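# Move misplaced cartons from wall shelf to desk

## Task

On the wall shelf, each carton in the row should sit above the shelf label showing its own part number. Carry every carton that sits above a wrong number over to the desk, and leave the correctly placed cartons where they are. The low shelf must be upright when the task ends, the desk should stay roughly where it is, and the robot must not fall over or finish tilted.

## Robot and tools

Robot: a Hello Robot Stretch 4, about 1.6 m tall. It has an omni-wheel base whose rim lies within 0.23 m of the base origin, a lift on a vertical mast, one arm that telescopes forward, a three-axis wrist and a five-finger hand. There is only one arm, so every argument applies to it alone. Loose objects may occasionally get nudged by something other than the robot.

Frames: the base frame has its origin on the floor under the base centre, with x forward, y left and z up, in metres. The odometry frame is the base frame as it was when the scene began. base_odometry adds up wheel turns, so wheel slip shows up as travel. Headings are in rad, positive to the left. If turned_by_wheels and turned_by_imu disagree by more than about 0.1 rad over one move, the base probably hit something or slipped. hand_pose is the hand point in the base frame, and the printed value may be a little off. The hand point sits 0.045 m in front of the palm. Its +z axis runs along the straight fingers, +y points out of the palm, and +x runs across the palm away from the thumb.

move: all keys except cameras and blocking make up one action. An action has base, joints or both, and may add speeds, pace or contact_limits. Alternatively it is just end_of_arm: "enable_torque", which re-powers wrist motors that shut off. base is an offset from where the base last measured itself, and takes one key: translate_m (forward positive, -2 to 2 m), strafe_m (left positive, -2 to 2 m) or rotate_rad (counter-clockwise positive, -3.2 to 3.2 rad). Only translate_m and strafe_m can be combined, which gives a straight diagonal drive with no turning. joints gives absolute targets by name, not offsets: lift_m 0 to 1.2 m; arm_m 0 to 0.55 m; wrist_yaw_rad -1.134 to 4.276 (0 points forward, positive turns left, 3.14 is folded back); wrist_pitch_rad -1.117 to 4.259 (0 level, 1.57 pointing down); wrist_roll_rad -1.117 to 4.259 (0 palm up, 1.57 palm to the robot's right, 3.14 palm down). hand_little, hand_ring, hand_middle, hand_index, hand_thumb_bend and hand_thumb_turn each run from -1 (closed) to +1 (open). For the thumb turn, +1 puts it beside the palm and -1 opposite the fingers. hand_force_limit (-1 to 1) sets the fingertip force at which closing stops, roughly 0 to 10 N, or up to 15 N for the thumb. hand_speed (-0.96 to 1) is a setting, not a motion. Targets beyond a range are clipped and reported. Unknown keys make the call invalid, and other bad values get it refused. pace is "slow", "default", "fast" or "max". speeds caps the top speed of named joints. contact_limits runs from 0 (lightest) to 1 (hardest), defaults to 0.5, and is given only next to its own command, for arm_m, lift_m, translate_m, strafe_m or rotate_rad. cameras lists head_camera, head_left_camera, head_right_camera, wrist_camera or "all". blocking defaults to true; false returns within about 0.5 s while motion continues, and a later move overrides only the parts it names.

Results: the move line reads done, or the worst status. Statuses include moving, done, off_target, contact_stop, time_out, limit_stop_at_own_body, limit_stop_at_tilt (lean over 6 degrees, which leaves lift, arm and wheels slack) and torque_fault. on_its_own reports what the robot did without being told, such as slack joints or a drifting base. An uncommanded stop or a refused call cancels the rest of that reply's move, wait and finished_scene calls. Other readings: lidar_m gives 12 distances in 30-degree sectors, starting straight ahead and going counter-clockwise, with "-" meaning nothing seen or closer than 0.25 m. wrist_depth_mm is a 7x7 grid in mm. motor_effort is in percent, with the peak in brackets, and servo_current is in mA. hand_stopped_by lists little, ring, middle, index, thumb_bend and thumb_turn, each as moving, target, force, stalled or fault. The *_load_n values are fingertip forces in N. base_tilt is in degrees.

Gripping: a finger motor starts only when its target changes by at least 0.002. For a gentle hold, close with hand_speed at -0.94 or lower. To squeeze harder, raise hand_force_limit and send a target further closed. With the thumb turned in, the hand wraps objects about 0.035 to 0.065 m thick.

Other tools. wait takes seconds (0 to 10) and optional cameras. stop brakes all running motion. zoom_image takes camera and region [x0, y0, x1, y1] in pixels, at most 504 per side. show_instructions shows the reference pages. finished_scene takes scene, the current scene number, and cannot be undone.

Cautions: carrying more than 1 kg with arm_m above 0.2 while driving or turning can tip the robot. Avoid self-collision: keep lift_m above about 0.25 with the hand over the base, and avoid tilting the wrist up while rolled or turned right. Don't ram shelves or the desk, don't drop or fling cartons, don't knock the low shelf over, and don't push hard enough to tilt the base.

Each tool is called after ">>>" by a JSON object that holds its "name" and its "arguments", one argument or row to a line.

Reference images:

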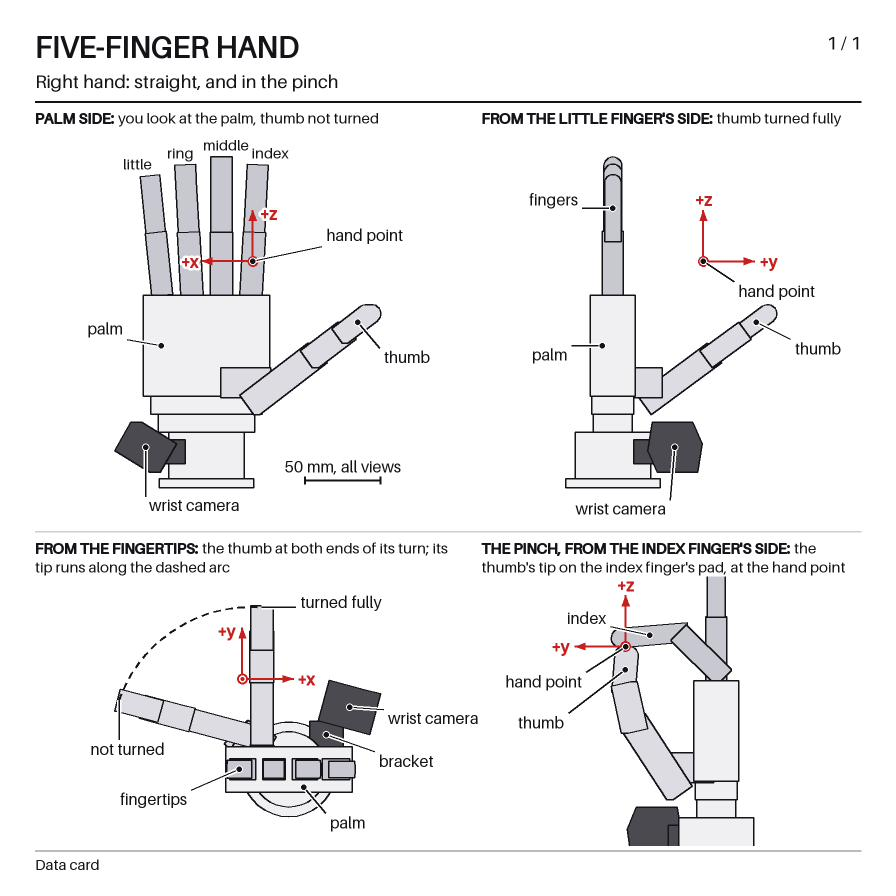

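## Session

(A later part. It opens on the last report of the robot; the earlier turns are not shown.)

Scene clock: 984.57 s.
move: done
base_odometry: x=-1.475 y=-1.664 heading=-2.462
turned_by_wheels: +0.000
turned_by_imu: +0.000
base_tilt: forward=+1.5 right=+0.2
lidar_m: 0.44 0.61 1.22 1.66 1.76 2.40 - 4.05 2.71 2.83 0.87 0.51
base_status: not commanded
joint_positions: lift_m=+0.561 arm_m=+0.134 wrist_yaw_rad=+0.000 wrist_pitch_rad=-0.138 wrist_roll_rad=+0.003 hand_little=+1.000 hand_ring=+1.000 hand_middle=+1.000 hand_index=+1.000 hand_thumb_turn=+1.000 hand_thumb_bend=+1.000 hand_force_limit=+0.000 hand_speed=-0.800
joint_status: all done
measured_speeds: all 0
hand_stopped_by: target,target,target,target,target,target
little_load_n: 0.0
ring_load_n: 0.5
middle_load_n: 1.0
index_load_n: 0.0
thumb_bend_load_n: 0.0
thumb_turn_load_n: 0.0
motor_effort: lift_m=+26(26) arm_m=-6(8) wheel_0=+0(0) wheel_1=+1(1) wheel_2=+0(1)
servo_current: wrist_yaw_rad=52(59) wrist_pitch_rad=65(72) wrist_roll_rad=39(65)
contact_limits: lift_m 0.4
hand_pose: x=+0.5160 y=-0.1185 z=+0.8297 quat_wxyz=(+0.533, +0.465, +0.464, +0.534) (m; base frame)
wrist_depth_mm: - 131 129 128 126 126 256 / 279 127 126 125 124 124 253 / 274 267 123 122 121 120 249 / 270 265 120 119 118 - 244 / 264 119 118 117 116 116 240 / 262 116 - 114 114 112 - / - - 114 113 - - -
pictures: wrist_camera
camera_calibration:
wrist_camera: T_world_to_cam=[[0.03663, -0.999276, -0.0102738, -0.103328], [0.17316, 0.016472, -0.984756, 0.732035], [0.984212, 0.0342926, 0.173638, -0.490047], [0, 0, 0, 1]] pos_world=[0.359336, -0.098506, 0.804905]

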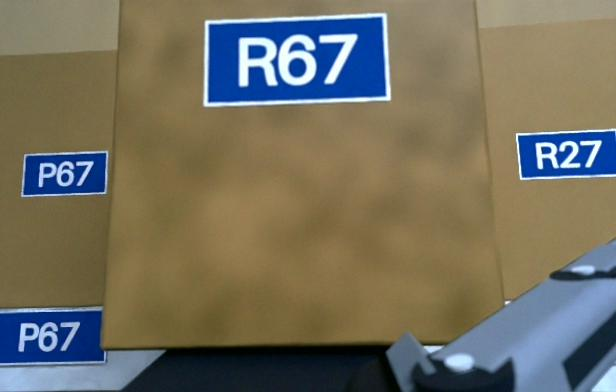

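>>> {"name": "move", "arguments": {
  "joints": {"lift_m": 0.590, "wrist_pitch_rad": 0.08, "arm_m": 0.130},
  "speeds": {"lift_m": 0.037, "wrist_pitch_rad": 0.28, "arm_m": 0.01},
  "contact_limits": {"lift_m": 0.4},
  "cameras": ["wrist_camera"]
}}

>>> {"name": "move", "arguments": {
  "joints": {"lift_m": 0.5865},
  "speeds": {"lift_m": 0.03}
}}

>>> {"name": "move", "arguments": {
  "joints": {"arm_m": 0.149},
  "speeds": {"arm_m": 0.03},
  "contact_limits": {"arm_m": 0.1},
  "cameras": ["wrist_camera"]
}}

Scene clock: 989.77 s.
move: done
base_odometry: x=-1.475 y=-1.664 heading=-2.462
turned_by_wheels: +0.000
turned_by_imu: +0.000
base_tilt: forward=+1.2 right=+0.2
lidar_m: 0.46 0.61 1.24 1.66 1.74 2.44 - 4.03 2.72 2.84 0.88 0.46
base_status: not commanded
joint_positions: lift_m=+0.590 arm_m=+0.130 wrist_yaw_rad=+0.000 wrist_pitch_rad=+0.082 wrist_roll_rad=+0.003 hand_little=+1.000 hand_ring=+1.000 hand_middle=+1.000 hand_index=+1.000 hand_thumb_turn=+1.000 hand_thumb_bend=+1.000 hand_force_limit=+0.000 hand_speed=-0.800
joint_status: all done
measured_speeds: all 0
hand_stopped_by: target,target,target,target,target,target
little_load_n: 0.0
ring_load_n: 0.0
middle_load_n: 0.0
index_load_n: 0.0
thumb_bend_load_n: 0.0
thumb_turn_load_n: 0.0
motor_effort: lift_m=+22(27) arm_m=-5(7) wheel_0=+0(1) wheel_1=+0(1) wheel_2=+0(0)
servo_current: wrist_yaw_rad=52(52) wrist_pitch_rad=33(72) wrist_roll_rad=59(59)
contact_limits: lift_m 0.4
hand_pose: x=+0.5266 y=-0.1185 z=+0.8096 quat_wxyz=(+0.478, +0.521, +0.519, +0.480) (m; base frame)
wrist_depth_mm: 251 107 106 105 105 104 229 / 253 108 107 106 106 105 231 / 254 109 108 107 107 - 234 / 257 110 109 109 108 108 236 / 260 112 111 110 109 109 236 / - 113 111 111 110 110 - / - - 113 111 - - -
pictures: wrist_camera
camera_calibration:
wrist_camera: T_world_to_cam=[[0.0334908, -0.999274, -0.0181445, -0.0959923], [-0.0465568, 0.0165751, -0.998778, 0.837466], [0.998354, 0.0342946, -0.0459679, -0.326513], [0, 0, 0, 1]] pos_world=[0.368181, -0.098606, 0.819692]

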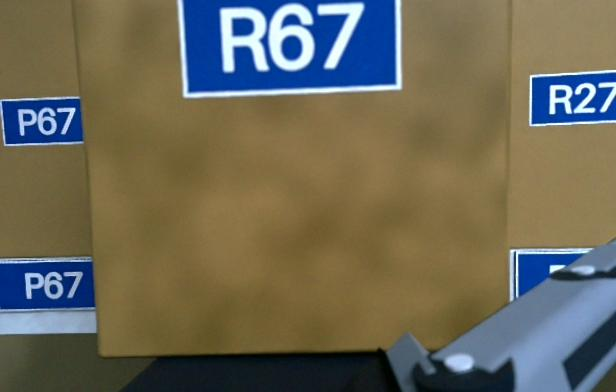

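Scene clock: 990.27 s.
move: done
base_odometry: x=-1.475 y=-1.664 heading=-2.462
turned_by_wheels: +0.000
turned_by_imu: +0.000
base_tilt: forward=+1.4 right=+0.3
lidar_m: 0.44 0.60 1.23 1.66 1.74 2.44 - 4.01 2.74 2.84 0.85 0.48
base_status: not commanded
joint_positions: lift_m=+0.587 arm_m=+0.130 wrist_yaw_rad=+0.000 wrist_pitch_rad=+0.083 wrist_roll_rad=+0.003 hand_little=+1.000 hand_ring=+1.000 hand_middle=+1.000 hand_index=+1.000 hand_thumb_turn=+1.000 hand_thumb_bend=+1.000 hand_force_limit=+0.000 hand_speed=-0.800
joint_status: all done
measured_speeds: all 0
hand_stopped_by: target,target,target,target,target,target
little_load_n: 0.0
ring_load_n: 0.0
middle_load_n: 0.0
index_load_n: 0.0
thumb_bend_load_n: 0.0
thumb_turn_load_n: 0.0
motor_effort: lift_m=+17(22) arm_m=-5(5) wheel_0=+0(1) wheel_1=+0(1) wheel_2=+0(0)
servo_current: wrist_yaw_rad=52(52) wrist_pitch_rad=46(46) wrist_roll_rad=33(59)
hand_pose: x=+0.5266 y=-0.1185 z=+0.8063 quat_wxyz=(+0.478, +0.521, +0.520, +0.479) (m; base frame)
wrist_depth_mm: 251 104 103 103 102 102 229 / 253 106 105 104 103 103 231 / 255 107 107 106 105 - 234 / 259 109 108 108 107 107 236 / 262 111 110 109 109 108 237 / - 112 111 111 110 109 - / - - 113 112 - - -
pictures: none

Scene clock: 991.27 s.
move: done
base_odometry: x=-1.475 y=-1.664 heading=-2.462
turned_by_wheels: +0.000
turned_by_imu: +0.000
base_tilt: forward=+1.4 right=+0.2
lidar_m: 0.45 0.61 1.20 1.65 1.77 2.40 - 4.02 2.74 2.82 0.88 0.48
base_status: not commanded
joint_positions: lift_m=+0.587 arm_m=+0.149 wrist_yaw_rad=+0.000 wrist_pitch_rad=+0.083 wrist_roll_rad=+0.003 hand_little=+1.000 hand_ring=+1.000 hand_middle=+1.000 hand_index=+1.000 hand_thumb_turn=+1.000 hand_thumb_bend=+1.000 hand_force_limit=+0.000 hand_speed=-0.800
joint_status: all done
measured_speeds: all 0
hand_stopped_by: target,target,target,target,target,target
little_load_n: 0.0
ring_load_n: 0.0
middle_load_n: 0.0
index_load_n: 0.0
thumb_bend_load_n: 0.0
thumb_turn_load_n: 0.0
motor_effort: lift_m=+17(17) arm_m=+6(7) wheel_0=+0(1) wheel_1=+0(1) wheel_2=+0(1)
servo_current: wrist_yaw_rad=52(52) wrist_pitch_rad=46(52) wrist_roll_rad=33(65)
contact_limits: arm_m 0.1
hand_pose: x=+0.5454 y=-0.1185 z=+0.8063 quat_wxyz=(+0.478, +0.521, +0.520, +0.479) (m; base frame)
wrist_depth_mm: - - - - - - - / - - - - - - - / - - - - - - - / 236 - - - - - - / - - - - - - - / - - - - - - - / - - - - - - -
pictures: wrist_camera
camera_calibration:
wrist_camera: T_world_to_cam=[[0.033469, -0.999274, -0.018176, -0.0966473], [-0.0476555, 0.0165699, -0.998726, 0.835633], [0.998303, 0.0342925, -0.0470663, -0.344608], [0, 0, 0, 1]] pos_world=[0.387081, -0.098606, 0.816593]

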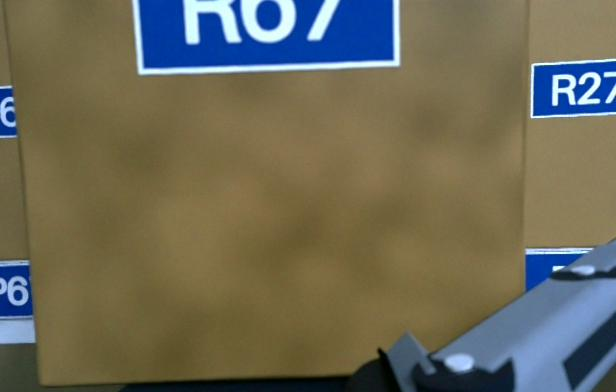

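>>> {"name": "move", "arguments": {
  "joints": {"lift_m": 0.5475, "wrist_pitch_rad": -0.11, "arm_m": 0.148},
  "speeds": {"lift_m": 0.041, "wrist_pitch_rad": 0.2, "arm_m": 0.01},
  "cameras": ["wrist_camera", "head_camera"]
}}

Scene clock: 995.00 s.
move: done
base_odometry: x=-1.475 y=-1.664 heading=-2.462
turned_by_wheels: +0.000
turned_by_imu: +0.000
base_tilt: forward=+1.3 right=+0.2
lidar_m: 0.44 0.62 1.22 1.66 1.75 2.42 - 4.07 2.74 2.82 0.87 0.48
base_status: not commanded
joint_positions: lift_m=+0.548 arm_m=+0.148 wrist_yaw_rad=+0.000 wrist_pitch_rad=-0.098 wrist_roll_rad=+0.003 hand_little=+1.000 hand_ring=+1.000 hand_middle=+1.000 hand_index=+1.000 hand_thumb_turn=+1.000 hand_thumb_bend=+1.000 hand_force_limit=+0.000 hand_speed=-0.800
joint_status: all done
measured_speeds: all 0
hand_stopped_by: target,target,target,target,target,target
little_load_n: 0.0
ring_load_n: 0.0
middle_load_n: 0.0
index_load_n: 0.0
thumb_bend_load_n: 0.0
thumb_turn_load_n: 0.5
motor_effort: lift_m=+17(18) arm_m=-6(7) wheel_0=+0(1) wheel_1=+0(1) wheel_2=+0(0)
servo_current: wrist_yaw_rad=46(52) wrist_pitch_rad=65(98) wrist_roll_rad=33(65)
hand_pose: x=+0.5334 y=-0.1185 z=+0.8075 quat_wxyz=(+0.523, +0.476, +0.474, +0.525) (m; base frame)
wrist_depth_mm: 263 101 101 100 100 100 245 / 258 101 100 100 100 - 240 / 254 101 - - - - 236 / 250 100 - - - - 234 / 247 - - - - - 229 / - - - - - - - / - - - - - - -
pictures: head_camera, wrist_camera
camera_calibration:
wrist_camera: T_world_to_cam=[[0.0361906, -0.999276, -0.0117316, -0.102881], [0.133679, 0.0164746, -0.990888, 0.733053], [0.990364, 0.0342926, 0.134178, -0.474666], [0, 0, 0, 1]] pos_world=[0.375822, -0.098606, 0.788856]

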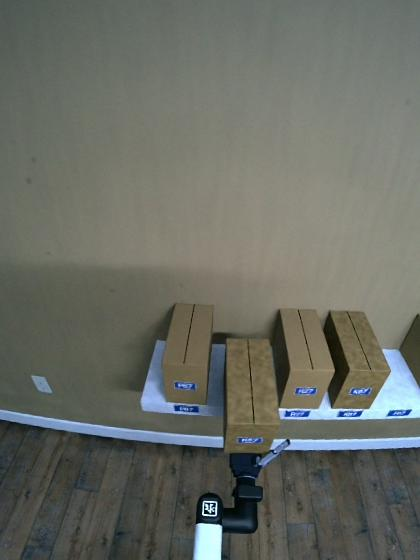

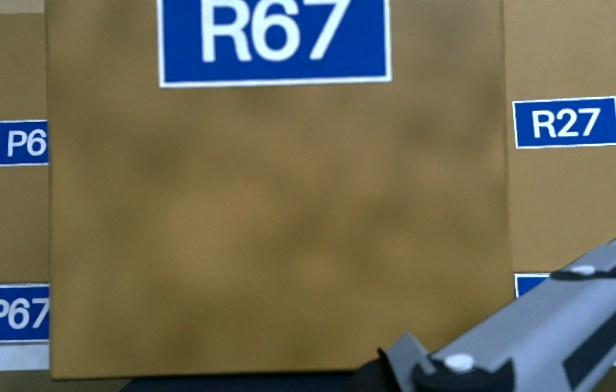

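>>> {"name": "move", "arguments": {
  "joints": {"lift_m": 0.481, "wrist_pitch_rad": -0.4, "arm_m": 0.169},
  "speeds": {"lift_m": 0.047, "wrist_pitch_rad": 0.2, "arm_m": 0.015},
  "contact_limits": {"arm_m": 0.3},
  "cameras": ["wrist_camera", "head_camera"]
}}

Scene clock: 998.83 s.
move: contact_stop
base_odometry: x=-1.475 y=-1.664 heading=-2.462
turned_by_wheels: +0.000
turned_by_imu: +0.000
base_tilt: forward=+1.4 right=+0.1
lidar_m: 0.41 0.62 1.22 1.67 1.76 2.40 - 4.01 2.75 2.82 0.87 0.45
base_status: not commanded
joint_positions: lift_m=+0.481 arm_m=+0.158 wrist_yaw_rad=+0.000 wrist_pitch_rad=-0.382 wrist_roll_rad=+0.003 hand_little=+1.000 hand_ring=+1.000 hand_middle=+1.000 hand_index=+1.000 hand_thumb_turn=+1.000 hand_thumb_bend=+1.000 hand_force_limit=+0.000 hand_speed=-0.800
joint_status: arm_m contact_stop (moved +0.010 of +0.021); the others done
measured_speeds: all 0
hand_stopped_by: target,target,target,target,target,target
little_load_n: 0.0
ring_load_n: 0.0
middle_load_n: 0.0
index_load_n: 0.0
thumb_bend_load_n: 0.0
thumb_turn_load_n: 0.0
on_its_own: arm_m is slack since a contact_stop (your +0.169 is given up)
motor_effort: lift_m=+18(20) arm_m=+0(16) wheel_0=+0(8) wheel_1=+1(3) wheel_2=-1(6)
servo_current: wrist_yaw_rad=59(59) wrist_pitch_rad=104(137) wrist_roll_rad=52(59)
contact_limits: arm_m 0.3
hand_pose: x=+0.5124 y=-0.1185 z=+0.7976 quat_wxyz=(+0.585, +0.397, +0.395, +0.586) (m; base frame)
wrist_depth_mm: - 113 113 113 113 114 - / 314 110 110 111 111 - 293 / 296 108 108 109 108 - 276 / 279 106 106 105 106 106 258 / 263 103 103 104 104 - - / 102 101 101 101 102 102 - / - - - - - - -
pictures: head_camera, wrist_camera
camera_calibration:
wrist_camera: T_world_to_cam=[[0.037988, -0.999278, -0.00104729, -0.111578], [0.405588, 0.0163764, -0.913909, 0.525433], [0.913266, 0.0342928, 0.405917, -0.629761], [0, 0, 0, 1]] pos_world=[0.366269, -0.0985061, 0.735712]

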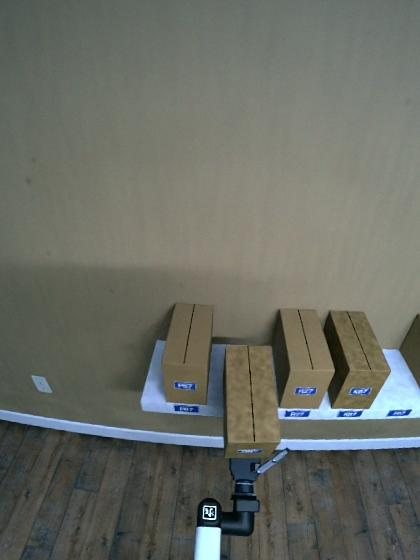

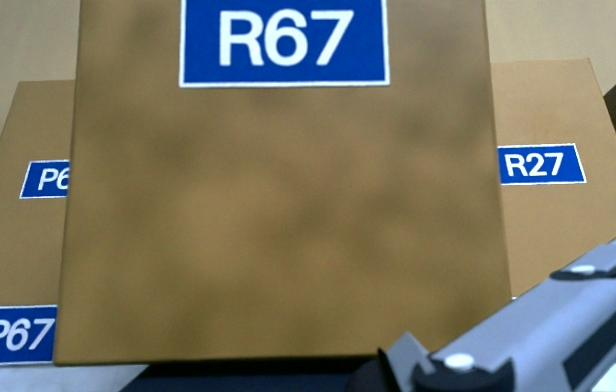

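>>> {"name": "move", "arguments": {
  "joints": {"arm_m": 0.166},
  "speeds": {"arm_m": 0.02},
  "cameras": ["wrist_camera"]
}}

Scene clock: 1011.47 s.
move: done
base_odometry: x=-1.475 y=-1.664 heading=-2.462
turned_by_wheels: +0.000
turned_by_imu: +0.000
base_tilt: forward=+1.3 right=+0.2
lidar_m: 0.39 0.61 1.22 1.66 1.76 2.41 - 4.05 2.76 2.82 0.86 0.42
base_status: not commanded
joint_positions: lift_m=+0.481 arm_m=+0.166 wrist_yaw_rad=+0.000 wrist_pitch_rad=-0.383 wrist_roll_rad=+0.003 hand_little=+1.000 hand_ring=+1.000 hand_middle=+1.000 hand_index=+1.000 hand_thumb_turn=+1.000 hand_thumb_bend=+1.000 hand_force_limit=+0.000 hand_speed=-0.800
joint_status: all done
measured_speeds: all 0
hand_stopped_by: target,target,target,target,target,target
little_load_n: 0.0
ring_load_n: 0.0
middle_load_n: 0.0
index_load_n: 0.0
thumb_bend_load_n: 0.0
thumb_turn_load_n: 0.0
motor_effort: lift_m=+18(18) arm_m=+5(8) wheel_0=+0(0) wheel_1=+1(1) wheel_2=-1(1)
servo_current: wrist_yaw_rad=52(59) wrist_pitch_rad=91(104) wrist_roll_rad=59(59)
hand_pose: x=+0.5197 y=-0.1185 z=+0.7977 quat_wxyz=(+0.585, +0.396, +0.395, +0.587) (m; base frame)
wrist_depth_mm: - 103 104 104 104 104 - / 304 101 102 102 102 103 285 / 290 - - - 101 - 270 / 272 - - - - - 252 / 258 - - - - - - / - - - - - - - / - - - - - - -
pictures: wrist_camera
camera_calibration:
wrist_camera: T_world_to_cam=[[0.0379858, -0.999278, -0.00101344, -0.111883], [0.406285, 0.0163707, -0.9136, 0.521942], [0.912957, 0.0342921, 0.406613, -0.636916], [0, 0, 0, 1]] pos_world=[0.373669, -0.0985061, 0.735711]

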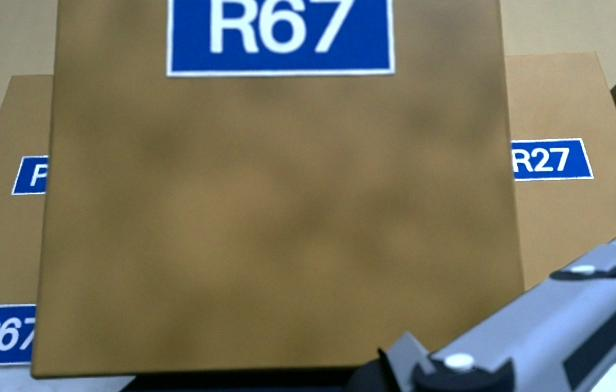

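>>> {"name": "move", "arguments": {
  "joints": {"lift_m": 0.505},
  "speeds": {"lift_m": 0.04},
  "cameras": ["wrist_camera", "head_camera"]
}}

Scene clock: 1014.93 s.
move: done
base_odometry: x=-1.475 y=-1.664 heading=-2.462
turned_by_wheels: +0.000
turned_by_imu: +0.000
base_tilt: forward=+1.3 right=+0.2
lidar_m: 0.41 0.62 1.20 1.66 1.78 2.44 - 4.03 2.72 2.84 0.85 0.44
base_status: not commanded
joint_positions: lift_m=+0.504 arm_m=+0.166 wrist_yaw_rad=+0.000 wrist_pitch_rad=-0.380 wrist_roll_rad=+0.003 hand_little=+1.000 hand_ring=+1.000 hand_middle=+1.000 hand_index=+1.000 hand_thumb_turn=+1.000 hand_thumb_bend=+1.000 hand_force_limit=+0.000 hand_speed=-0.800
joint_status: all done
measured_speeds: all 0
hand_stopped_by: target,target,target,target,target,target
little_load_n: 0.0
ring_load_n: 0.5
middle_load_n: 1.5
index_load_n: 0.0
thumb_bend_load_n: 0.0
thumb_turn_load_n: 0.0
motor_effort: lift_m=+27(30) arm_m=+5(5) wheel_0=+0(0) wheel_1=+1(1) wheel_2=-1(1)
servo_current: wrist_yaw_rad=46(59) wrist_pitch_rad=111(111) wrist_roll_rad=39(59)
hand_pose: x=+0.5200 y=-0.1185 z=+0.8205 quat_wxyz=(+0.585, +0.397, +0.396, +0.586) (m; base frame)
wrist_depth_mm: - 105 104 105 105 105 - / 296 101 102 103 - 103 278 / 282 - - - 101 - 264 / 266 - - - - - 249 / 252 - - - - - - / 240 - - - - - - / - - - - - - -
pictures: head_camera, wrist_camera
camera_calibration:
wrist_camera: T_world_to_cam=[[0.0379877, -0.999278, -0.00110492, -0.111799], [0.404194, 0.0163767, -0.914527, 0.544454], [0.913884, 0.0342942, 0.404524, -0.645252], [0, 0, 0, 1]] pos_world=[0.373868, -0.0985061, 0.758814]

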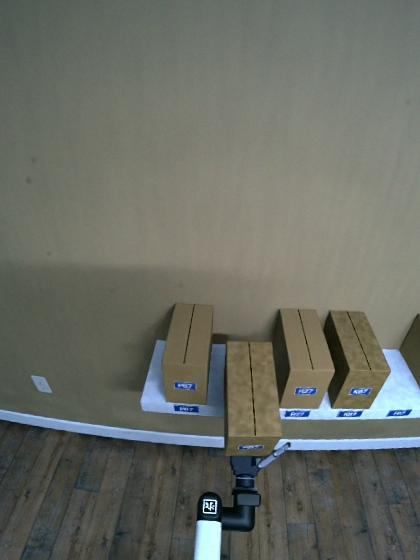

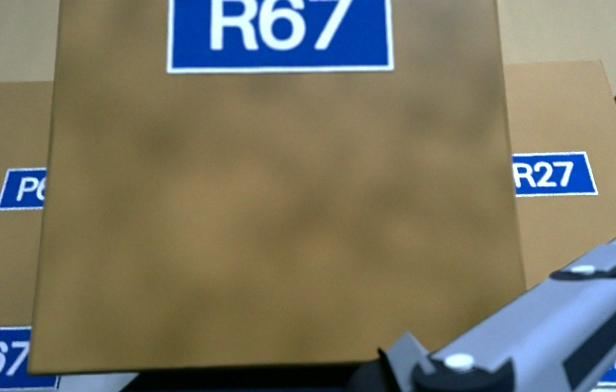

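>>> {"name": "move", "arguments": {
  "joints": {"lift_m": 0.53, "wrist_roll_rad": 0.045},
  "speeds": {"lift_m": 0.04, "wrist_roll_rad": 0.1},
  "cameras": ["wrist_camera", "head_camera"]
}}

Scene clock: 1017.67 s.
move: done
base_odometry: x=-1.475 y=-1.664 heading=-2.462
turned_by_wheels: +0.000
turned_by_imu: +0.000
base_tilt: forward=+1.3 right=+0.2
lidar_m: 0.41 0.62 1.23 1.66 1.74 2.39 - 4.04 2.70 2.81 0.84 0.44
base_status: not commanded
joint_positions: lift_m=+0.529 arm_m=+0.166 wrist_yaw_rad=+0.000 wrist_pitch_rad=-0.380 wrist_roll_rad=+0.042 hand_little=+1.000 hand_ring=+1.000 hand_middle=+1.000 hand_index=+1.000 hand_thumb_turn=+1.000 hand_thumb_bend=+1.000 hand_force_limit=+0.000 hand_speed=-0.800
joint_status: all done
measured_speeds: all 0
hand_stopped_by: target,target,target,target,target,target
little_load_n: 0.0
ring_load_n: 0.0
middle_load_n: 2.0
index_load_n: 0.0
thumb_bend_load_n: 0.0
thumb_turn_load_n: 0.0
motor_effort: lift_m=+28(30) arm_m=+5(5) wheel_0=+0(0) wheel_1=+1(1) wheel_2=-1(1)
servo_current: wrist_yaw_rad=52(59) wrist_pitch_rad=104(117) wrist_roll_rad=65(78)
hand_pose: x=+0.5205 y=-0.1208 z=+0.8443 quat_wxyz=(+0.573, +0.405, +0.388, +0.597) (m; base frame)
wrist_depth_mm: - 104 104 104 104 105 - / - 101 102 102 102 103 270 / 285 - - - - - 257 / 271 - - - - - 243 / 255 - - - - - - / 243 - - - - - - / 230 - - - - - -
pictures: head_camera, wrist_camera
camera_calibration:
wrist_camera: T_world_to_cam=[[0.0524667, -0.997925, -0.0373235, -0.090978], [0.403677, 0.0553792, -0.913224, 0.569936], [0.913396, 0.0328472, 0.405745, -0.656187], [0, 0, 0, 1]] pos_world=[0.374062, -0.100798, 0.783328]

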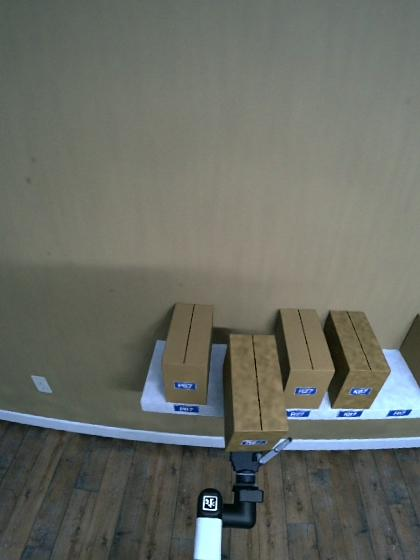

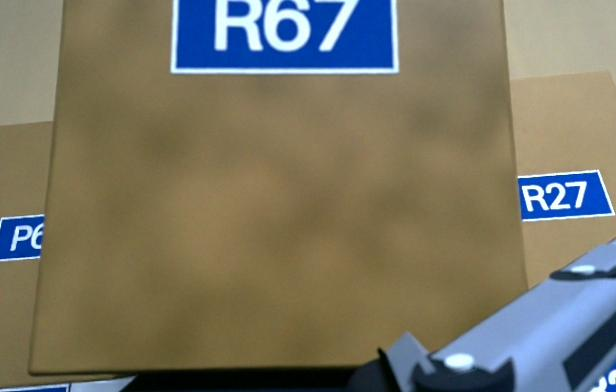

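>>> {"name": "move", "arguments": {
  "joints": {"lift_m": 0.565, "wrist_roll_rad": 0.02},
  "speeds": {"lift_m": 0.06, "wrist_roll_rad": 0.1}
}}

>>> {"name": "move", "arguments": {
  "joints": {"arm_m": 0.04},
  "speeds": {"arm_m": 0.05},
  "cameras": ["wrist_camera", "head_camera"]
}}

Scene clock: 1021.53 s.
move: done
base_odometry: x=-1.475 y=-1.664 heading=-2.462
turned_by_wheels: +0.000
turned_by_imu: +0.000
base_tilt: forward=+1.3 right=+0.2
lidar_m: 0.41 0.60 1.22 1.66 1.75 2.41 - 4.05 2.73 2.84 0.89 0.45
base_status: not commanded
joint_positions: lift_m=+0.564 arm_m=+0.166 wrist_yaw_rad=+0.000 wrist_pitch_rad=-0.380 wrist_roll_rad=+0.023 hand_little=+1.000 hand_ring=+1.000 hand_middle=+1.000 hand_index=+1.000 hand_thumb_turn=+1.000 hand_thumb_bend=+1.000 hand_force_limit=+0.000 hand_speed=-0.800
joint_status: all done
measured_speeds: all 0
hand_stopped_by: target,target,target,target,target,target
little_load_n: 0.0
ring_load_n: 0.5
middle_load_n: 2.0
index_load_n: 0.0
thumb_bend_load_n: 0.0
thumb_turn_load_n: 0.0
motor_effort: lift_m=+28(30) arm_m=+5(5) wheel_0=+0(0) wheel_1=+1(1) wheel_2=-1(1)
servo_current: wrist_yaw_rad=52(52) wrist_pitch_rad=111(117) wrist_roll_rad=39(78)
hand_pose: x=+0.5203 y=-0.1197 z=+0.8799 quat_wxyz=(+0.579, +0.401, +0.392, +0.592) (m; base frame)
wrist_depth_mm: - 104 104 104 105 105 - / - 101 101 102 103 103 - / - - - - - - - / 271 - - - - - - / 257 - - - - - - / 242 - - - - - - / 229 - - - - - -
pictures: none

Scene clock: 1024.47 s.
move: done
base_odometry: x=-1.475 y=-1.664 heading=-2.462
turned_by_wheels: +0.000
turned_by_imu: +0.000
base_tilt: forward=+1.3 right=+0.2
lidar_m: 0.31 0.62 1.21 1.66 1.76 2.39 - 4.07 2.71 2.80 0.88 0.30
base_status: not commanded
joint_positions: lift_m=+0.564 arm_m=+0.040 wrist_yaw_rad=+0.000 wrist_pitch_rad=-0.380 wrist_roll_rad=+0.023 hand_little=+1.000 hand_ring=+1.000 hand_middle=+1.000 hand_index=+1.000 hand_thumb_turn=+1.000 hand_thumb_bend=+1.000 hand_force_limit=+0.000 hand_speed=-0.800
joint_status: all done
measured_speeds: all 0
hand_stopped_by: target,target,target,target,target,target
little_load_n: 0.0
ring_load_n: 0.5
middle_load_n: 2.0
index_load_n: 0.0
thumb_bend_load_n: 0.0
thumb_turn_load_n: 0.0
motor_effort: lift_m=+28(28) arm_m=-6(9) wheel_0=+0(0) wheel_1=+0(1) wheel_2=-1(1)
servo_current: wrist_yaw_rad=52(59) wrist_pitch_rad=111(117) wrist_roll_rad=33(65)
hand_pose: x=+0.3945 y=-0.1197 z=+0.8799 quat_wxyz=(+0.579, +0.401, +0.392, +0.592) (m; base frame)
wrist_depth_mm: - 104 104 104 105 105 - / - 101 101 103 103 103 - / - - - - 100 - - / - - - - - - - / - - - - - - - / - - - - - - - / - - - - - - -
pictures: head_camera, wrist_camera
camera_calibration:
wrist_camera: T_world_to_cam=[[0.0456733, -0.998754, -0.0201064, -0.0944546], [0.403982, 0.0368749, -0.914023, 0.65157], [0.913626, 0.0336238, 0.405163, -0.555012], [0, 0, 0, 1]] pos_world=[0.248165, -0.0997018, 0.818522]

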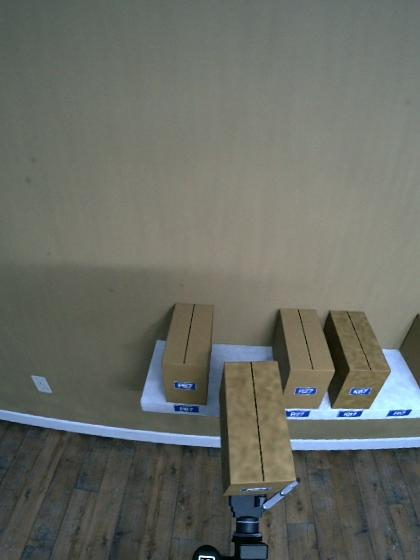

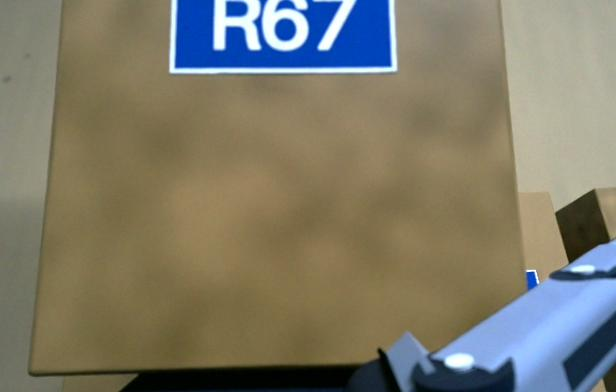

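>>> {"name": "move", "arguments": {
  "base": {"translate_m": -0.3},
  "pace": "slow"
}}

>>> {"name": "move", "arguments": {
  "base": {"rotate_rad": 1.57},
  "pace": "slow",
  "cameras": ["head_camera"]
}}

>>> {"name": "move", "arguments": {
  "base": {"rotate_rad": 1.57},
  "pace": "slow",
  "cameras": ["head_camera", "wrist_camera"]
}}

Scene clock: 1037.30 s.
move: done
base_odometry: x=-1.241 y=-1.476 heading=-2.462
turned_by_wheels: +0.000
turned_by_imu: -0.001
base_tilt: forward=+1.3 right=+0.2
lidar_m: 0.29 1.19 1.66 1.66 1.73 2.41 - 4.05 2.63 2.83 1.60 0.30
base_status: done
joint_positions: lift_m=+0.564 arm_m=+0.040 wrist_yaw_rad=+0.000 wrist_pitch_rad=-0.380 wrist_roll_rad=+0.023 hand_little=+1.000 hand_ring=+1.000 hand_middle=+1.000 hand_index=+1.000 hand_thumb_turn=+1.000 hand_thumb_bend=+1.000 hand_force_limit=+0.000 hand_speed=-0.800
joint_status: not commanded
measured_speeds: all 0
hand_stopped_by: target,target,target,target,target,target
little_load_n: 0.0
ring_load_n: 0.0
middle_load_n: 2.0
index_load_n: 0.0
thumb_bend_load_n: 0.0
thumb_turn_load_n: 0.0
motor_effort: lift_m=+28(28) arm_m=-6(6) wheel_0=+0(7) wheel_1=-2(6) wheel_2=+1(9)
servo_current: wrist_yaw_rad=39(59) wrist_pitch_rad=111(117) wrist_roll_rad=52(59)
hand_pose: x=+0.3945 y=-0.1197 z=+0.8799 quat_wxyz=(+0.579, +0.401, +0.392, +0.592) (m; base frame)
wrist_depth_mm: - 104 104 104 105 105 - / - 101 101 102 103 103 - / - - - - - - - / - - - - - - - / - - - - - - - / - - - - - - - / - - - - - - -
pictures: none

Scene clock: 1040.17 s.
move: done
base_odometry: x=-1.241 y=-1.476 heading=-0.892
turned_by_wheels: +1.570
turned_by_imu: +1.531
base_tilt: forward=+1.4 right=+0.3
lidar_m: 0.30 1.71 2.38 4.10 4.07 2.60 2.84 1.65 0.91 0.88 1.18 0.30
base_status: done
joint_positions: lift_m=+0.564 arm_m=+0.040 wrist_yaw_rad=+0.000 wrist_pitch_rad=-0.380 wrist_roll_rad=+0.023 hand_little=+1.000 hand_ring=+1.000 hand_middle=+1.000 hand_index=+1.000 hand_thumb_turn=+1.000 hand_thumb_bend=+1.000 hand_force_limit=+0.000 hand_speed=-0.800
joint_status: not commanded
measured_speeds: all 0
hand_stopped_by: target,target,target,target,target,target
little_load_n: 0.0
ring_load_n: 0.5
middle_load_n: 2.0
index_load_n: 0.0
thumb_bend_load_n: 0.0
thumb_turn_load_n: 0.0
motor_effort: lift_m=+28(28) arm_m=-5(6) wheel_0=-2(8) wheel_1=-3(7) wheel_2=-1(10)
servo_current: wrist_yaw_rad=46(59) wrist_pitch_rad=111(117) wrist_roll_rad=39(72)
hand_pose: x=+0.3945 y=-0.1197 z=+0.8799 quat_wxyz=(+0.579, +0.401, +0.392, +0.592) (m; base frame)
wrist_depth_mm: - 104 104 104 105 105 - / - 101 101 102 102 103 - / 1756 - - - - - - / 1576 - - - - - - / 1576 - - - - - - / 1430 - - - - - - / - - - - - - -
pictures: head_camera

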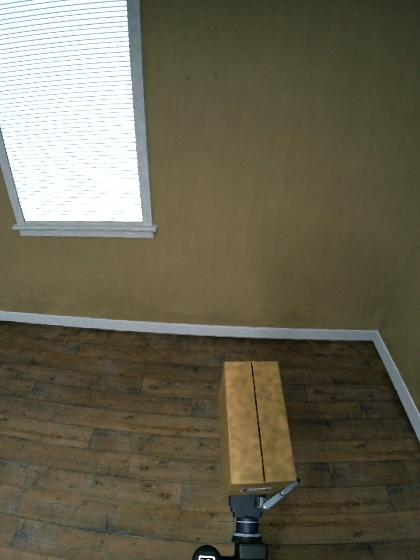

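Scene clock: 1043.03 s.
move: done
base_odometry: x=-1.241 y=-1.476 heading=+0.678
turned_by_wheels: +1.570
turned_by_imu: +1.531
base_tilt: forward=+1.2 right=+0.3
lidar_m: 0.27 4.09 2.61 2.84 1.68 0.95 0.88 1.18 1.60 1.66 1.69 0.31
base_status: done
joint_positions: lift_m=+0.564 arm_m=+0.040 wrist_yaw_rad=+0.000 wrist_pitch_rad=-0.380 wrist_roll_rad=+0.023 hand_little=+1.000 hand_ring=+1.000 hand_middle=+1.000 hand_index=+1.000 hand_thumb_turn=+1.000 hand_thumb_bend=+1.000 hand_force_limit=+0.000 hand_speed=-0.800
joint_status: not commanded
measured_speeds: all 0
hand_stopped_by: target,target,target,target,target,target
little_load_n: 0.0
ring_load_n: 0.0
middle_load_n: 2.0
index_load_n: 0.0
thumb_bend_load_n: 0.0
thumb_turn_load_n: 0.0
motor_effort: lift_m=+28(28) arm_m=-5(6) wheel_0=-2(9) wheel_1=-2(6) wheel_2=+0(9)
servo_current: wrist_yaw_rad=52(59) wrist_pitch_rad=104(117) wrist_roll_rad=46(72)
hand_pose: x=+0.3945 y=-0.1197 z=+0.8799 quat_wxyz=(+0.579, +0.401, +0.392, +0.592) (m; base frame)
wrist_depth_mm: - 104 104 104 105 105 - / - 101 101 102 103 103 - / - - - - - - - / - - - - - - - / - - - - - - - / - - - - - - - / - - - - - - -
pictures: head_camera, wrist_camera
camera_calibration:
wrist_camera: T_world_to_cam=[[0.0455506, -0.998765, -0.0198334, -0.0946467], [0.404, 0.0365759, -0.914028, 0.651631], [0.913624, 0.0336219, 0.405167, -0.555055], [0, 0, 0, 1]] pos_world=[0.248165, -0.0997019, 0.818621]

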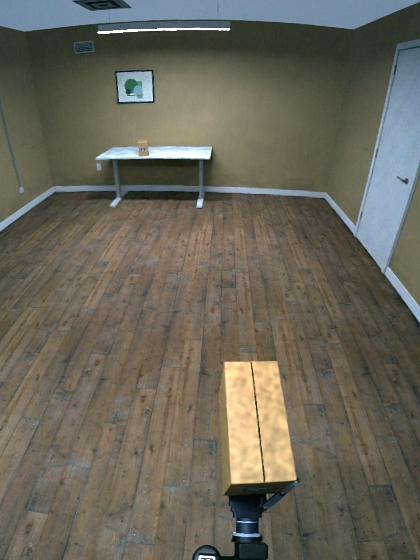

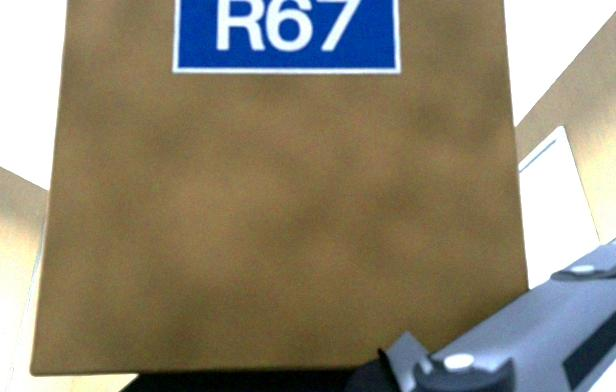

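>>> {"name": "move", "arguments": {
  "base": {"translate_m": 1.75, "strafe_m": 0.41},
  "joints": {"lift_m": 0.6},
  "speeds": {"lift_m": 0.05}
}}

>>> {"name": "move", "arguments": {
  "base": {"translate_m": 1.45, "strafe_m": 0.41},
  "cameras": ["head_camera", "wrist_camera"]
}}

Scene clock: 1053.57 s.
move: done
base_odometry: x=-0.135 y=-0.059 heading=+0.678
turned_by_wheels: +0.000
turned_by_imu: +0.001
base_tilt: forward=+1.4 right=+0.3
lidar_m: 0.29 2.43 2.57 2.04 2.16 3.04 2.88 2.98 2.11 2.05 2.13 0.29
base_status: done
joint_positions: lift_m=+0.599 arm_m=+0.040 wrist_yaw_rad=+0.000 wrist_pitch_rad=-0.380 wrist_roll_rad=+0.023 hand_little=+1.000 hand_ring=+1.000 hand_middle=+1.000 hand_index=+1.000 hand_thumb_turn=+1.000 hand_thumb_bend=+1.000 hand_force_limit=+0.000 hand_speed=-0.800
joint_status: all done
measured_speeds: all 0
hand_stopped_by: target,target,target,target,target,target
little_load_n: 0.0
ring_load_n: 0.5
middle_load_n: 2.0
index_load_n: 0.0
thumb_bend_load_n: 0.0
thumb_turn_load_n: 0.0
motor_effort: lift_m=+28(30) arm_m=-5(6) wheel_0=+2(8) wheel_1=-1(8) wheel_2=+1(14)
servo_current: wrist_yaw_rad=59(59) wrist_pitch_rad=111(117) wrist_roll_rad=46(72)
hand_pose: x=+0.3945 y=-0.1197 z=+0.9149 quat_wxyz=(+0.579, +0.401, +0.392, +0.592) (m; base frame)
wrist_depth_mm: - 104 104 104 105 105 - / - 101 101 102 103 103 - / - - - - 100 - - / - - - - - - - / - - - - - - - / - - - - - - - / - - - - - - -
pictures: none

Scene clock: 1060.03 s.
move: done
base_odometry: x=+0.737 y=+1.170 heading=+0.678
turned_by_wheels: +0.000
turned_by_imu: +0.001
base_tilt: forward=+1.3 right=+0.2
lidar_m: 0.31 0.92 1.29 2.06 1.98 2.42 - 3.47 2.53 2.40 2.47 0.30
base_status: done
joint_positions: lift_m=+0.599 arm_m=+0.040 wrist_yaw_rad=+0.000 wrist_pitch_rad=-0.380 wrist_roll_rad=+0.023 hand_little=+1.000 hand_ring=+1.000 hand_middle=+1.000 hand_index=+1.000 hand_thumb_turn=+1.000 hand_thumb_bend=+1.000 hand_force_limit=+0.000 hand_speed=-0.800
joint_status: not commanded
measured_speeds: all 0
hand_stopped_by: target,target,target,target,target,target
little_load_n: 0.0
ring_load_n: 0.0
middle_load_n: 2.0
index_load_n: 0.0
thumb_bend_load_n: 0.0
thumb_turn_load_n: 0.0
motor_effort: lift_m=+28(28) arm_m=-5(5) wheel_0=+1(6) wheel_1=+1(8) wheel_2=+0(15)
servo_current: wrist_yaw_rad=52(65) wrist_pitch_rad=111(117) wrist_roll_rad=26(72)
hand_pose: x=+0.3945 y=-0.1197 z=+0.9149 quat_wxyz=(+0.579, +0.401, +0.392, +0.592) (m; base frame)
wrist_depth_mm: - 104 104 104 105 105 - / - 101 101 102 103 103 - / - - - - - - - / - - - - - - - / - - - - - - - / - - - - - - - / - - - - - - -
pictures: head_camera, wrist_camera
camera_calibration:
wrist_camera: T_world_to_cam=[[0.0455506, -0.998765, -0.0198334, -0.0939526], [0.404, 0.0365759, -0.914028, 0.683622], [0.913624, 0.0336219, 0.405167, -0.569236], [0, 0, 0, 1]] pos_world=[0.248165, -0.0997019, 0.853621]

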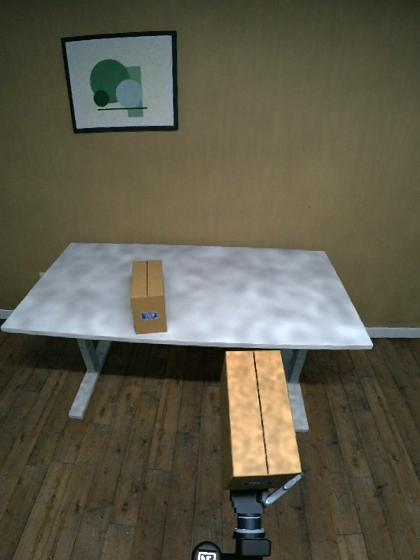

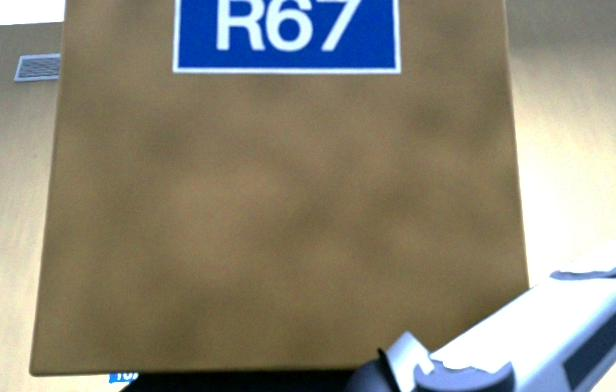

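>>> {"name": "move", "arguments": {
  "base": {"translate_m": 0.294},
  "pace": "slow",
  "cameras": ["head_camera", "wrist_camera"]
}}

Scene clock: 1069.53 s.
move: done
base_odometry: x=+0.966 y=+1.354 heading=+0.678
turned_by_wheels: +0.000
turned_by_imu: +0.000
base_tilt: forward=+1.4 right=+0.2
lidar_m: 0.29 0.64 0.88 2.06 2.17 2.42 - 3.48 2.51 2.42 2.01 0.29
base_status: done
joint_positions: lift_m=+0.599 arm_m=+0.040 wrist_yaw_rad=+0.000 wrist_pitch_rad=-0.380 wrist_roll_rad=+0.023 hand_little=+1.000 hand_ring=+1.000 hand_middle=+1.000 hand_index=+1.000 hand_thumb_turn=+1.000 hand_thumb_bend=+1.000 hand_force_limit=+0.000 hand_speed=-0.800
joint_status: not commanded
measured_speeds: all 0
hand_stopped_by: target,target,target,target,target,target
little_load_n: 0.0
ring_load_n: 0.0
middle_load_n: 2.0
index_load_n: 0.0
thumb_bend_load_n: 0.0
thumb_turn_load_n: 0.0
motor_effort: lift_m=+28(28) arm_m=-5(5) wheel_0=+1(8) wheel_1=+3(5) wheel_2=+0(10)
servo_current: wrist_yaw_rad=52(59) wrist_pitch_rad=111(117) wrist_roll_rad=52(72)
hand_pose: x=+0.3945 y=-0.1197 z=+0.9149 quat_wxyz=(+0.579, +0.401, +0.392, +0.592) (m; base frame)
wrist_depth_mm: - 103 104 104 105 105 - / - 101 101 102 103 103 - / - - - - 101 - - / - - - - - - - / - - - - - - - / 413 - - - - - - / 399 - - - - - -
pictures: head_camera, wrist_camera
camera_calibration:
wrist_camera: T_world_to_cam=[[0.0455506, -0.998765, -0.0198334, -0.0939526], [0.404, 0.0365759, -0.914028, 0.683622], [0.913624, 0.0336219, 0.405167, -0.569236], [0, 0, 0, 1]] pos_world=[0.248165, -0.0997019, 0.853621]

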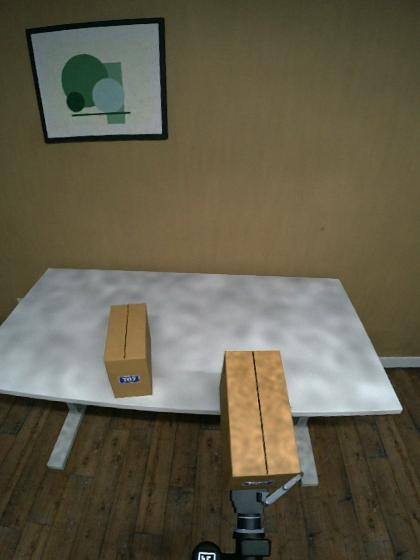

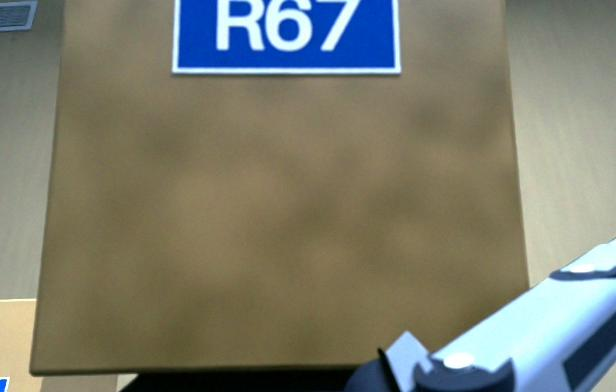

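>>> {"name": "move", "arguments": {
  "joints": {"arm_m": 0.17, "wrist_roll_rad": 0.02},
  "speeds": {"arm_m": 0.08}
}}

>>> {"name": "move", "arguments": {
  "joints": {"lift_m": 0.439},
  "speeds": {"lift_m": 0.05},
  "contact_limits": {"lift_m": 0.0},
  "cameras": ["head_camera", "wrist_camera"]
}}

Scene clock: 1075.33 s.
move: done
base_odometry: x=+0.966 y=+1.354 heading=+0.678
turned_by_wheels: +0.000
turned_by_imu: +0.000
base_tilt: forward=+1.3 right=+0.2
lidar_m: 0.43 0.64 0.88 2.07 2.17 2.39 - 3.52 2.50 2.42 2.04 0.45
base_status: not commanded
joint_positions: lift_m=+0.599 arm_m=+0.170 wrist_yaw_rad=+0.000 wrist_pitch_rad=-0.380 wrist_roll_rad=+0.023 hand_little=+1.000 hand_ring=+1.000 hand_middle=+1.000 hand_index=+1.000 hand_thumb_turn=+1.000 hand_thumb_bend=+1.000 hand_force_limit=+0.000 hand_speed=-0.800
joint_status: all done
measured_speeds: all 0
hand_stopped_by: target,target,target,target,target,target
little_load_n: 0.0
ring_load_n: 0.5
middle_load_n: 2.0
index_load_n: 0.0
thumb_bend_load_n: 0.0
thumb_turn_load_n: 0.0
motor_effort: lift_m=+27(28) arm_m=+5(8) wheel_0=+1(1) wheel_1=+3(3) wheel_2=+0(0)
servo_current: wrist_yaw_rad=52(59) wrist_pitch_rad=104(117) wrist_roll_rad=46(78)
hand_pose: x=+0.5243 y=-0.1197 z=+0.9149 quat_wxyz=(+0.579, +0.401, +0.392, +0.592) (m; base frame)
wrist_depth_mm: - 103 104 104 105 105 - / - 101 101 102 103 103 - / - - - - - - - / - - - - - - - / - - - - - - - / 404 - - - - - - / 402 - - - - - -
pictures: none

Scene clock: 1079.00 s.
move: done
base_odometry: x=+0.966 y=+1.354 heading=+0.678
turned_by_wheels: +0.000
turned_by_imu: +0.000
base_tilt: forward=+1.4 right=+0.3
lidar_m: 0.41 0.64 0.89 2.06 2.17 2.41 - 3.56 2.50 2.41 2.01 0.44
base_status: not commanded
joint_positions: lift_m=+0.439 arm_m=+0.170 wrist_yaw_rad=+0.000 wrist_pitch_rad=-0.381 wrist_roll_rad=+0.023 hand_little=+1.000 hand_ring=+1.000 hand_middle=+1.000 hand_index=+1.000 hand_thumb_turn=+1.000 hand_thumb_bend=+1.000 hand_force_limit=+0.000 hand_speed=-0.800
joint_status: all done
measured_speeds: all 0
hand_stopped_by: target,target,target,target,target,target
little_load_n: 0.0
ring_load_n: 0.0
middle_load_n: 0.0
index_load_n: 0.0
thumb_bend_load_n: 0.0
thumb_turn_load_n: 0.0
motor_effort: lift_m=+20(27) arm_m=+5(5) wheel_0=+1(1) wheel_1=+3(3) wheel_2=+0(0)
servo_current: wrist_yaw_rad=52(59) wrist_pitch_rad=111(117) wrist_roll_rad=39(72)
contact_limits: lift_m 0
hand_pose: x=+0.5242 y=-0.1197 z=+0.7547 quat_wxyz=(+0.579, +0.401, +0.392, +0.592) (m; base frame)
wrist_depth_mm: - - 101 101 102 102 - / - - - - - - - / - - - - - - - / 399 - - - - - - / 379 - - - - - - / 249 - - - - - - / - - - - - - -
pictures: head_camera, wrist_camera
camera_calibration:
wrist_camera: T_world_to_cam=[[0.0455196, -0.998769, -0.0197223, -0.10311], [0.404414, 0.0364768, -0.913848, 0.484373], [0.913443, 0.033622, 0.405577, -0.623092], [0, 0, 0, 1]] pos_world=[0.377965, -0.0997019, 0.693321]

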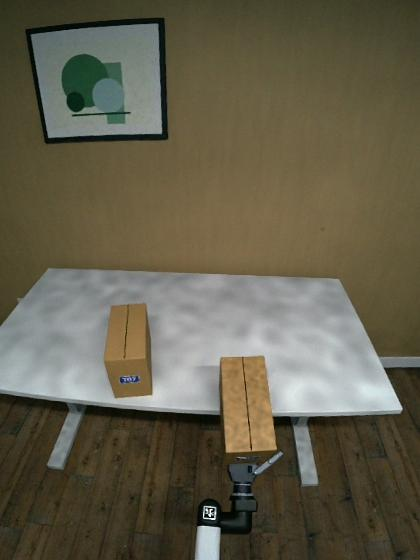

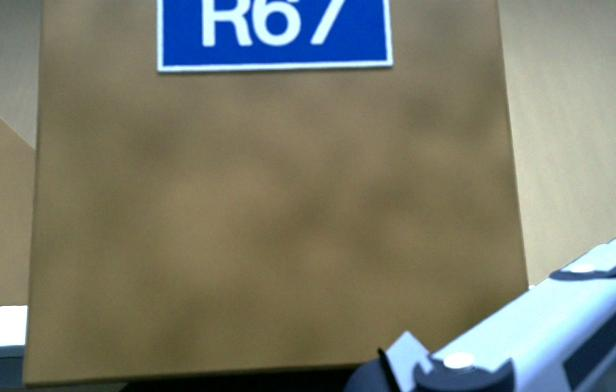

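>>> {"name": "move", "arguments": {
  "joints": {"lift_m": 0.527, "wrist_pitch_rad": -0.125, "arm_m": 0.156},
  "speeds": {"lift_m": 0.05, "wrist_pitch_rad": 0.15, "arm_m": 0.01},
  "cameras": ["head_camera", "wrist_camera"]
}}

>>> {"name": "move", "arguments": {
  "joints": {"lift_m": 0.617, "wrist_pitch_rad": 0.105, "arm_m": 0.157, "wrist_roll_rad": 0.0},
  "speeds": {"lift_m": 0.047, "wrist_pitch_rad": 0.12, "arm_m": 0.01, "wrist_roll_rad": 0.1},
  "cameras": ["head_camera", "wrist_camera"]
}}

Scene clock: 1084.10 s.
move: done
base_odometry: x=+0.966 y=+1.354 heading=+0.678
turned_by_wheels: +0.000
turned_by_imu: +0.000
base_tilt: forward=+1.3 right=+0.2
lidar_m: 0.44 0.62 0.89 2.07 2.18 2.41 - 3.52 2.49 2.40 2.06 0.48
base_status: not commanded
joint_positions: lift_m=+0.526 arm_m=+0.156 wrist_yaw_rad=+0.000 wrist_pitch_rad=-0.116 wrist_roll_rad=+0.023 hand_little=+1.000 hand_ring=+1.000 hand_middle=+1.000 hand_index=+1.000 hand_thumb_turn=+1.000 hand_thumb_bend=+1.000 hand_force_limit=+0.000 hand_speed=-0.800
joint_status: all done
measured_speeds: all 0
hand_stopped_by: target,target,target,target,target,target
little_load_n: 0.0
ring_load_n: 0.0
middle_load_n: 0.0
index_load_n: 0.0
thumb_bend_load_n: 0.0
thumb_turn_load_n: 0.0
motor_effort: lift_m=+25(27) arm_m=-5(8) wheel_0=+1(1) wheel_1=+2(3) wheel_2=+0(0)
servo_current: wrist_yaw_rad=52(59) wrist_pitch_rad=52(91) wrist_roll_rad=33(65)
hand_pose: x=+0.5400 y=-0.1197 z=+0.7895 quat_wxyz=(+0.522, +0.475, +0.465, +0.534) (m; base frame)
wrist_depth_mm: - 101 101 102 103 104 - / - - - 100 - 102 - / 421 - - - - - - / 418 - - - - - - / 394 - - - - - - / - - - - - - - / - - - - - - -
pictures: head_camera, wrist_camera
camera_calibration:
wrist_camera: T_world_to_cam=[[0.0387805, -0.998769, -0.0309409, -0.0906452], [0.151429, 0.0364807, -0.987795, 0.704744], [0.987707, 0.0336219, 0.152657, -0.491978], [0, 0, 0, 1]] pos_world=[0.382727, -0.0997019, 0.768441]

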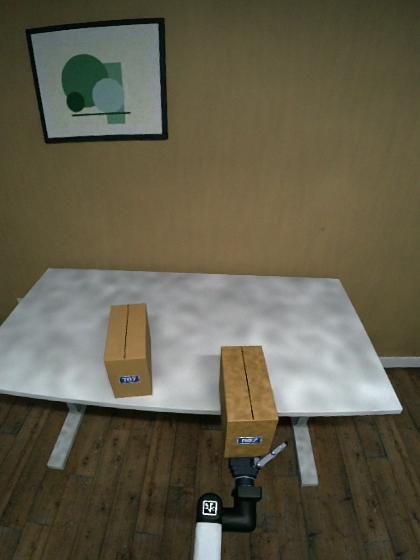

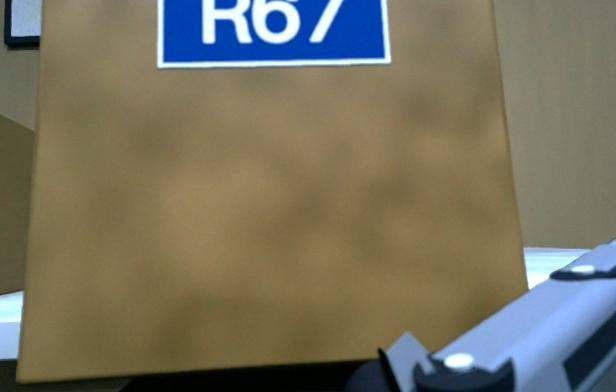

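Scene clock: 1086.47 s.
move: done
base_odometry: x=+0.966 y=+1.354 heading=+0.678
turned_by_wheels: +0.000
turned_by_imu: +0.000
base_tilt: forward=+1.4 right=+0.2
lidar_m: 0.48 0.62 0.90 2.06 2.16 2.41 - 3.49 2.49 2.41 2.03 0.56
base_status: not commanded
joint_positions: lift_m=+0.616 arm_m=+0.157 wrist_yaw_rad=+0.000 wrist_pitch_rad=+0.113 wrist_roll_rad=+0.003 hand_little=+1.000 hand_ring=+1.000 hand_middle=+1.000 hand_index=+1.000 hand_thumb_turn=+1.000 hand_thumb_bend=+1.000 hand_force_limit=+0.000 hand_speed=-0.800
joint_status: all done
measured_speeds: all 0
hand_stopped_by: target,target,target,target,target,target
little_load_n: 0.0
ring_load_n: 0.0
middle_load_n: 0.0
index_load_n: 0.0
thumb_bend_load_n: 0.0
thumb_turn_load_n: 0.5
motor_effort: lift_m=+25(27) arm_m=+5(8) wheel_0=+1(1) wheel_1=+3(3) wheel_2=+0(0)
servo_current: wrist_yaw_rad=52(59) wrist_pitch_rad=59(59) wrist_roll_rad=26(85)
hand_pose: x=+0.5545 y=-0.1185 z=+0.8295 quat_wxyz=(+0.471, +0.528, +0.527, +0.472) (m; base frame)
wrist_depth_mm: - 106 106 107 108 110 - / - 103 104 106 107 108 - / 430 101 - 103 104 - - / 445 - 100 - 102 - - / 418 - - - - - - / - - - - - - - / 250 - - - - - -
pictures: head_camera, wrist_camera
camera_calibration:
wrist_camera: T_world_to_cam=[[0.0329237, -0.999274, -0.0191555, -0.0954157], [-0.0769763, 0.0165737, -0.996895, 0.873971], [0.996489, 0.034296, -0.0763747, -0.327311], [0, 0, 0, 1]] pos_world=[0.396578, -0.098606, 0.844432]

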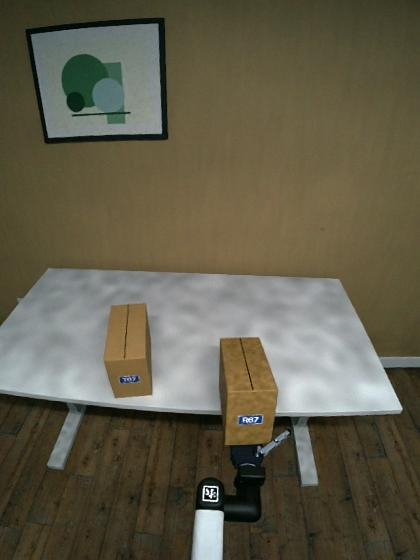

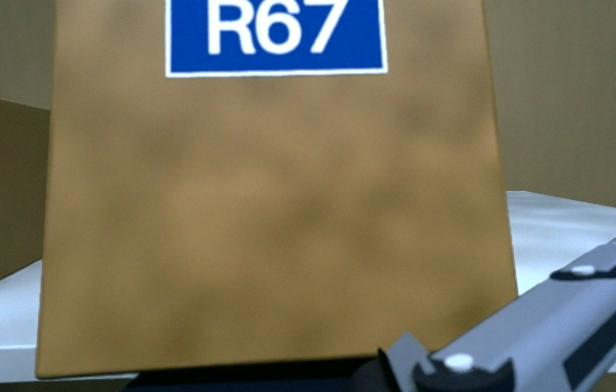

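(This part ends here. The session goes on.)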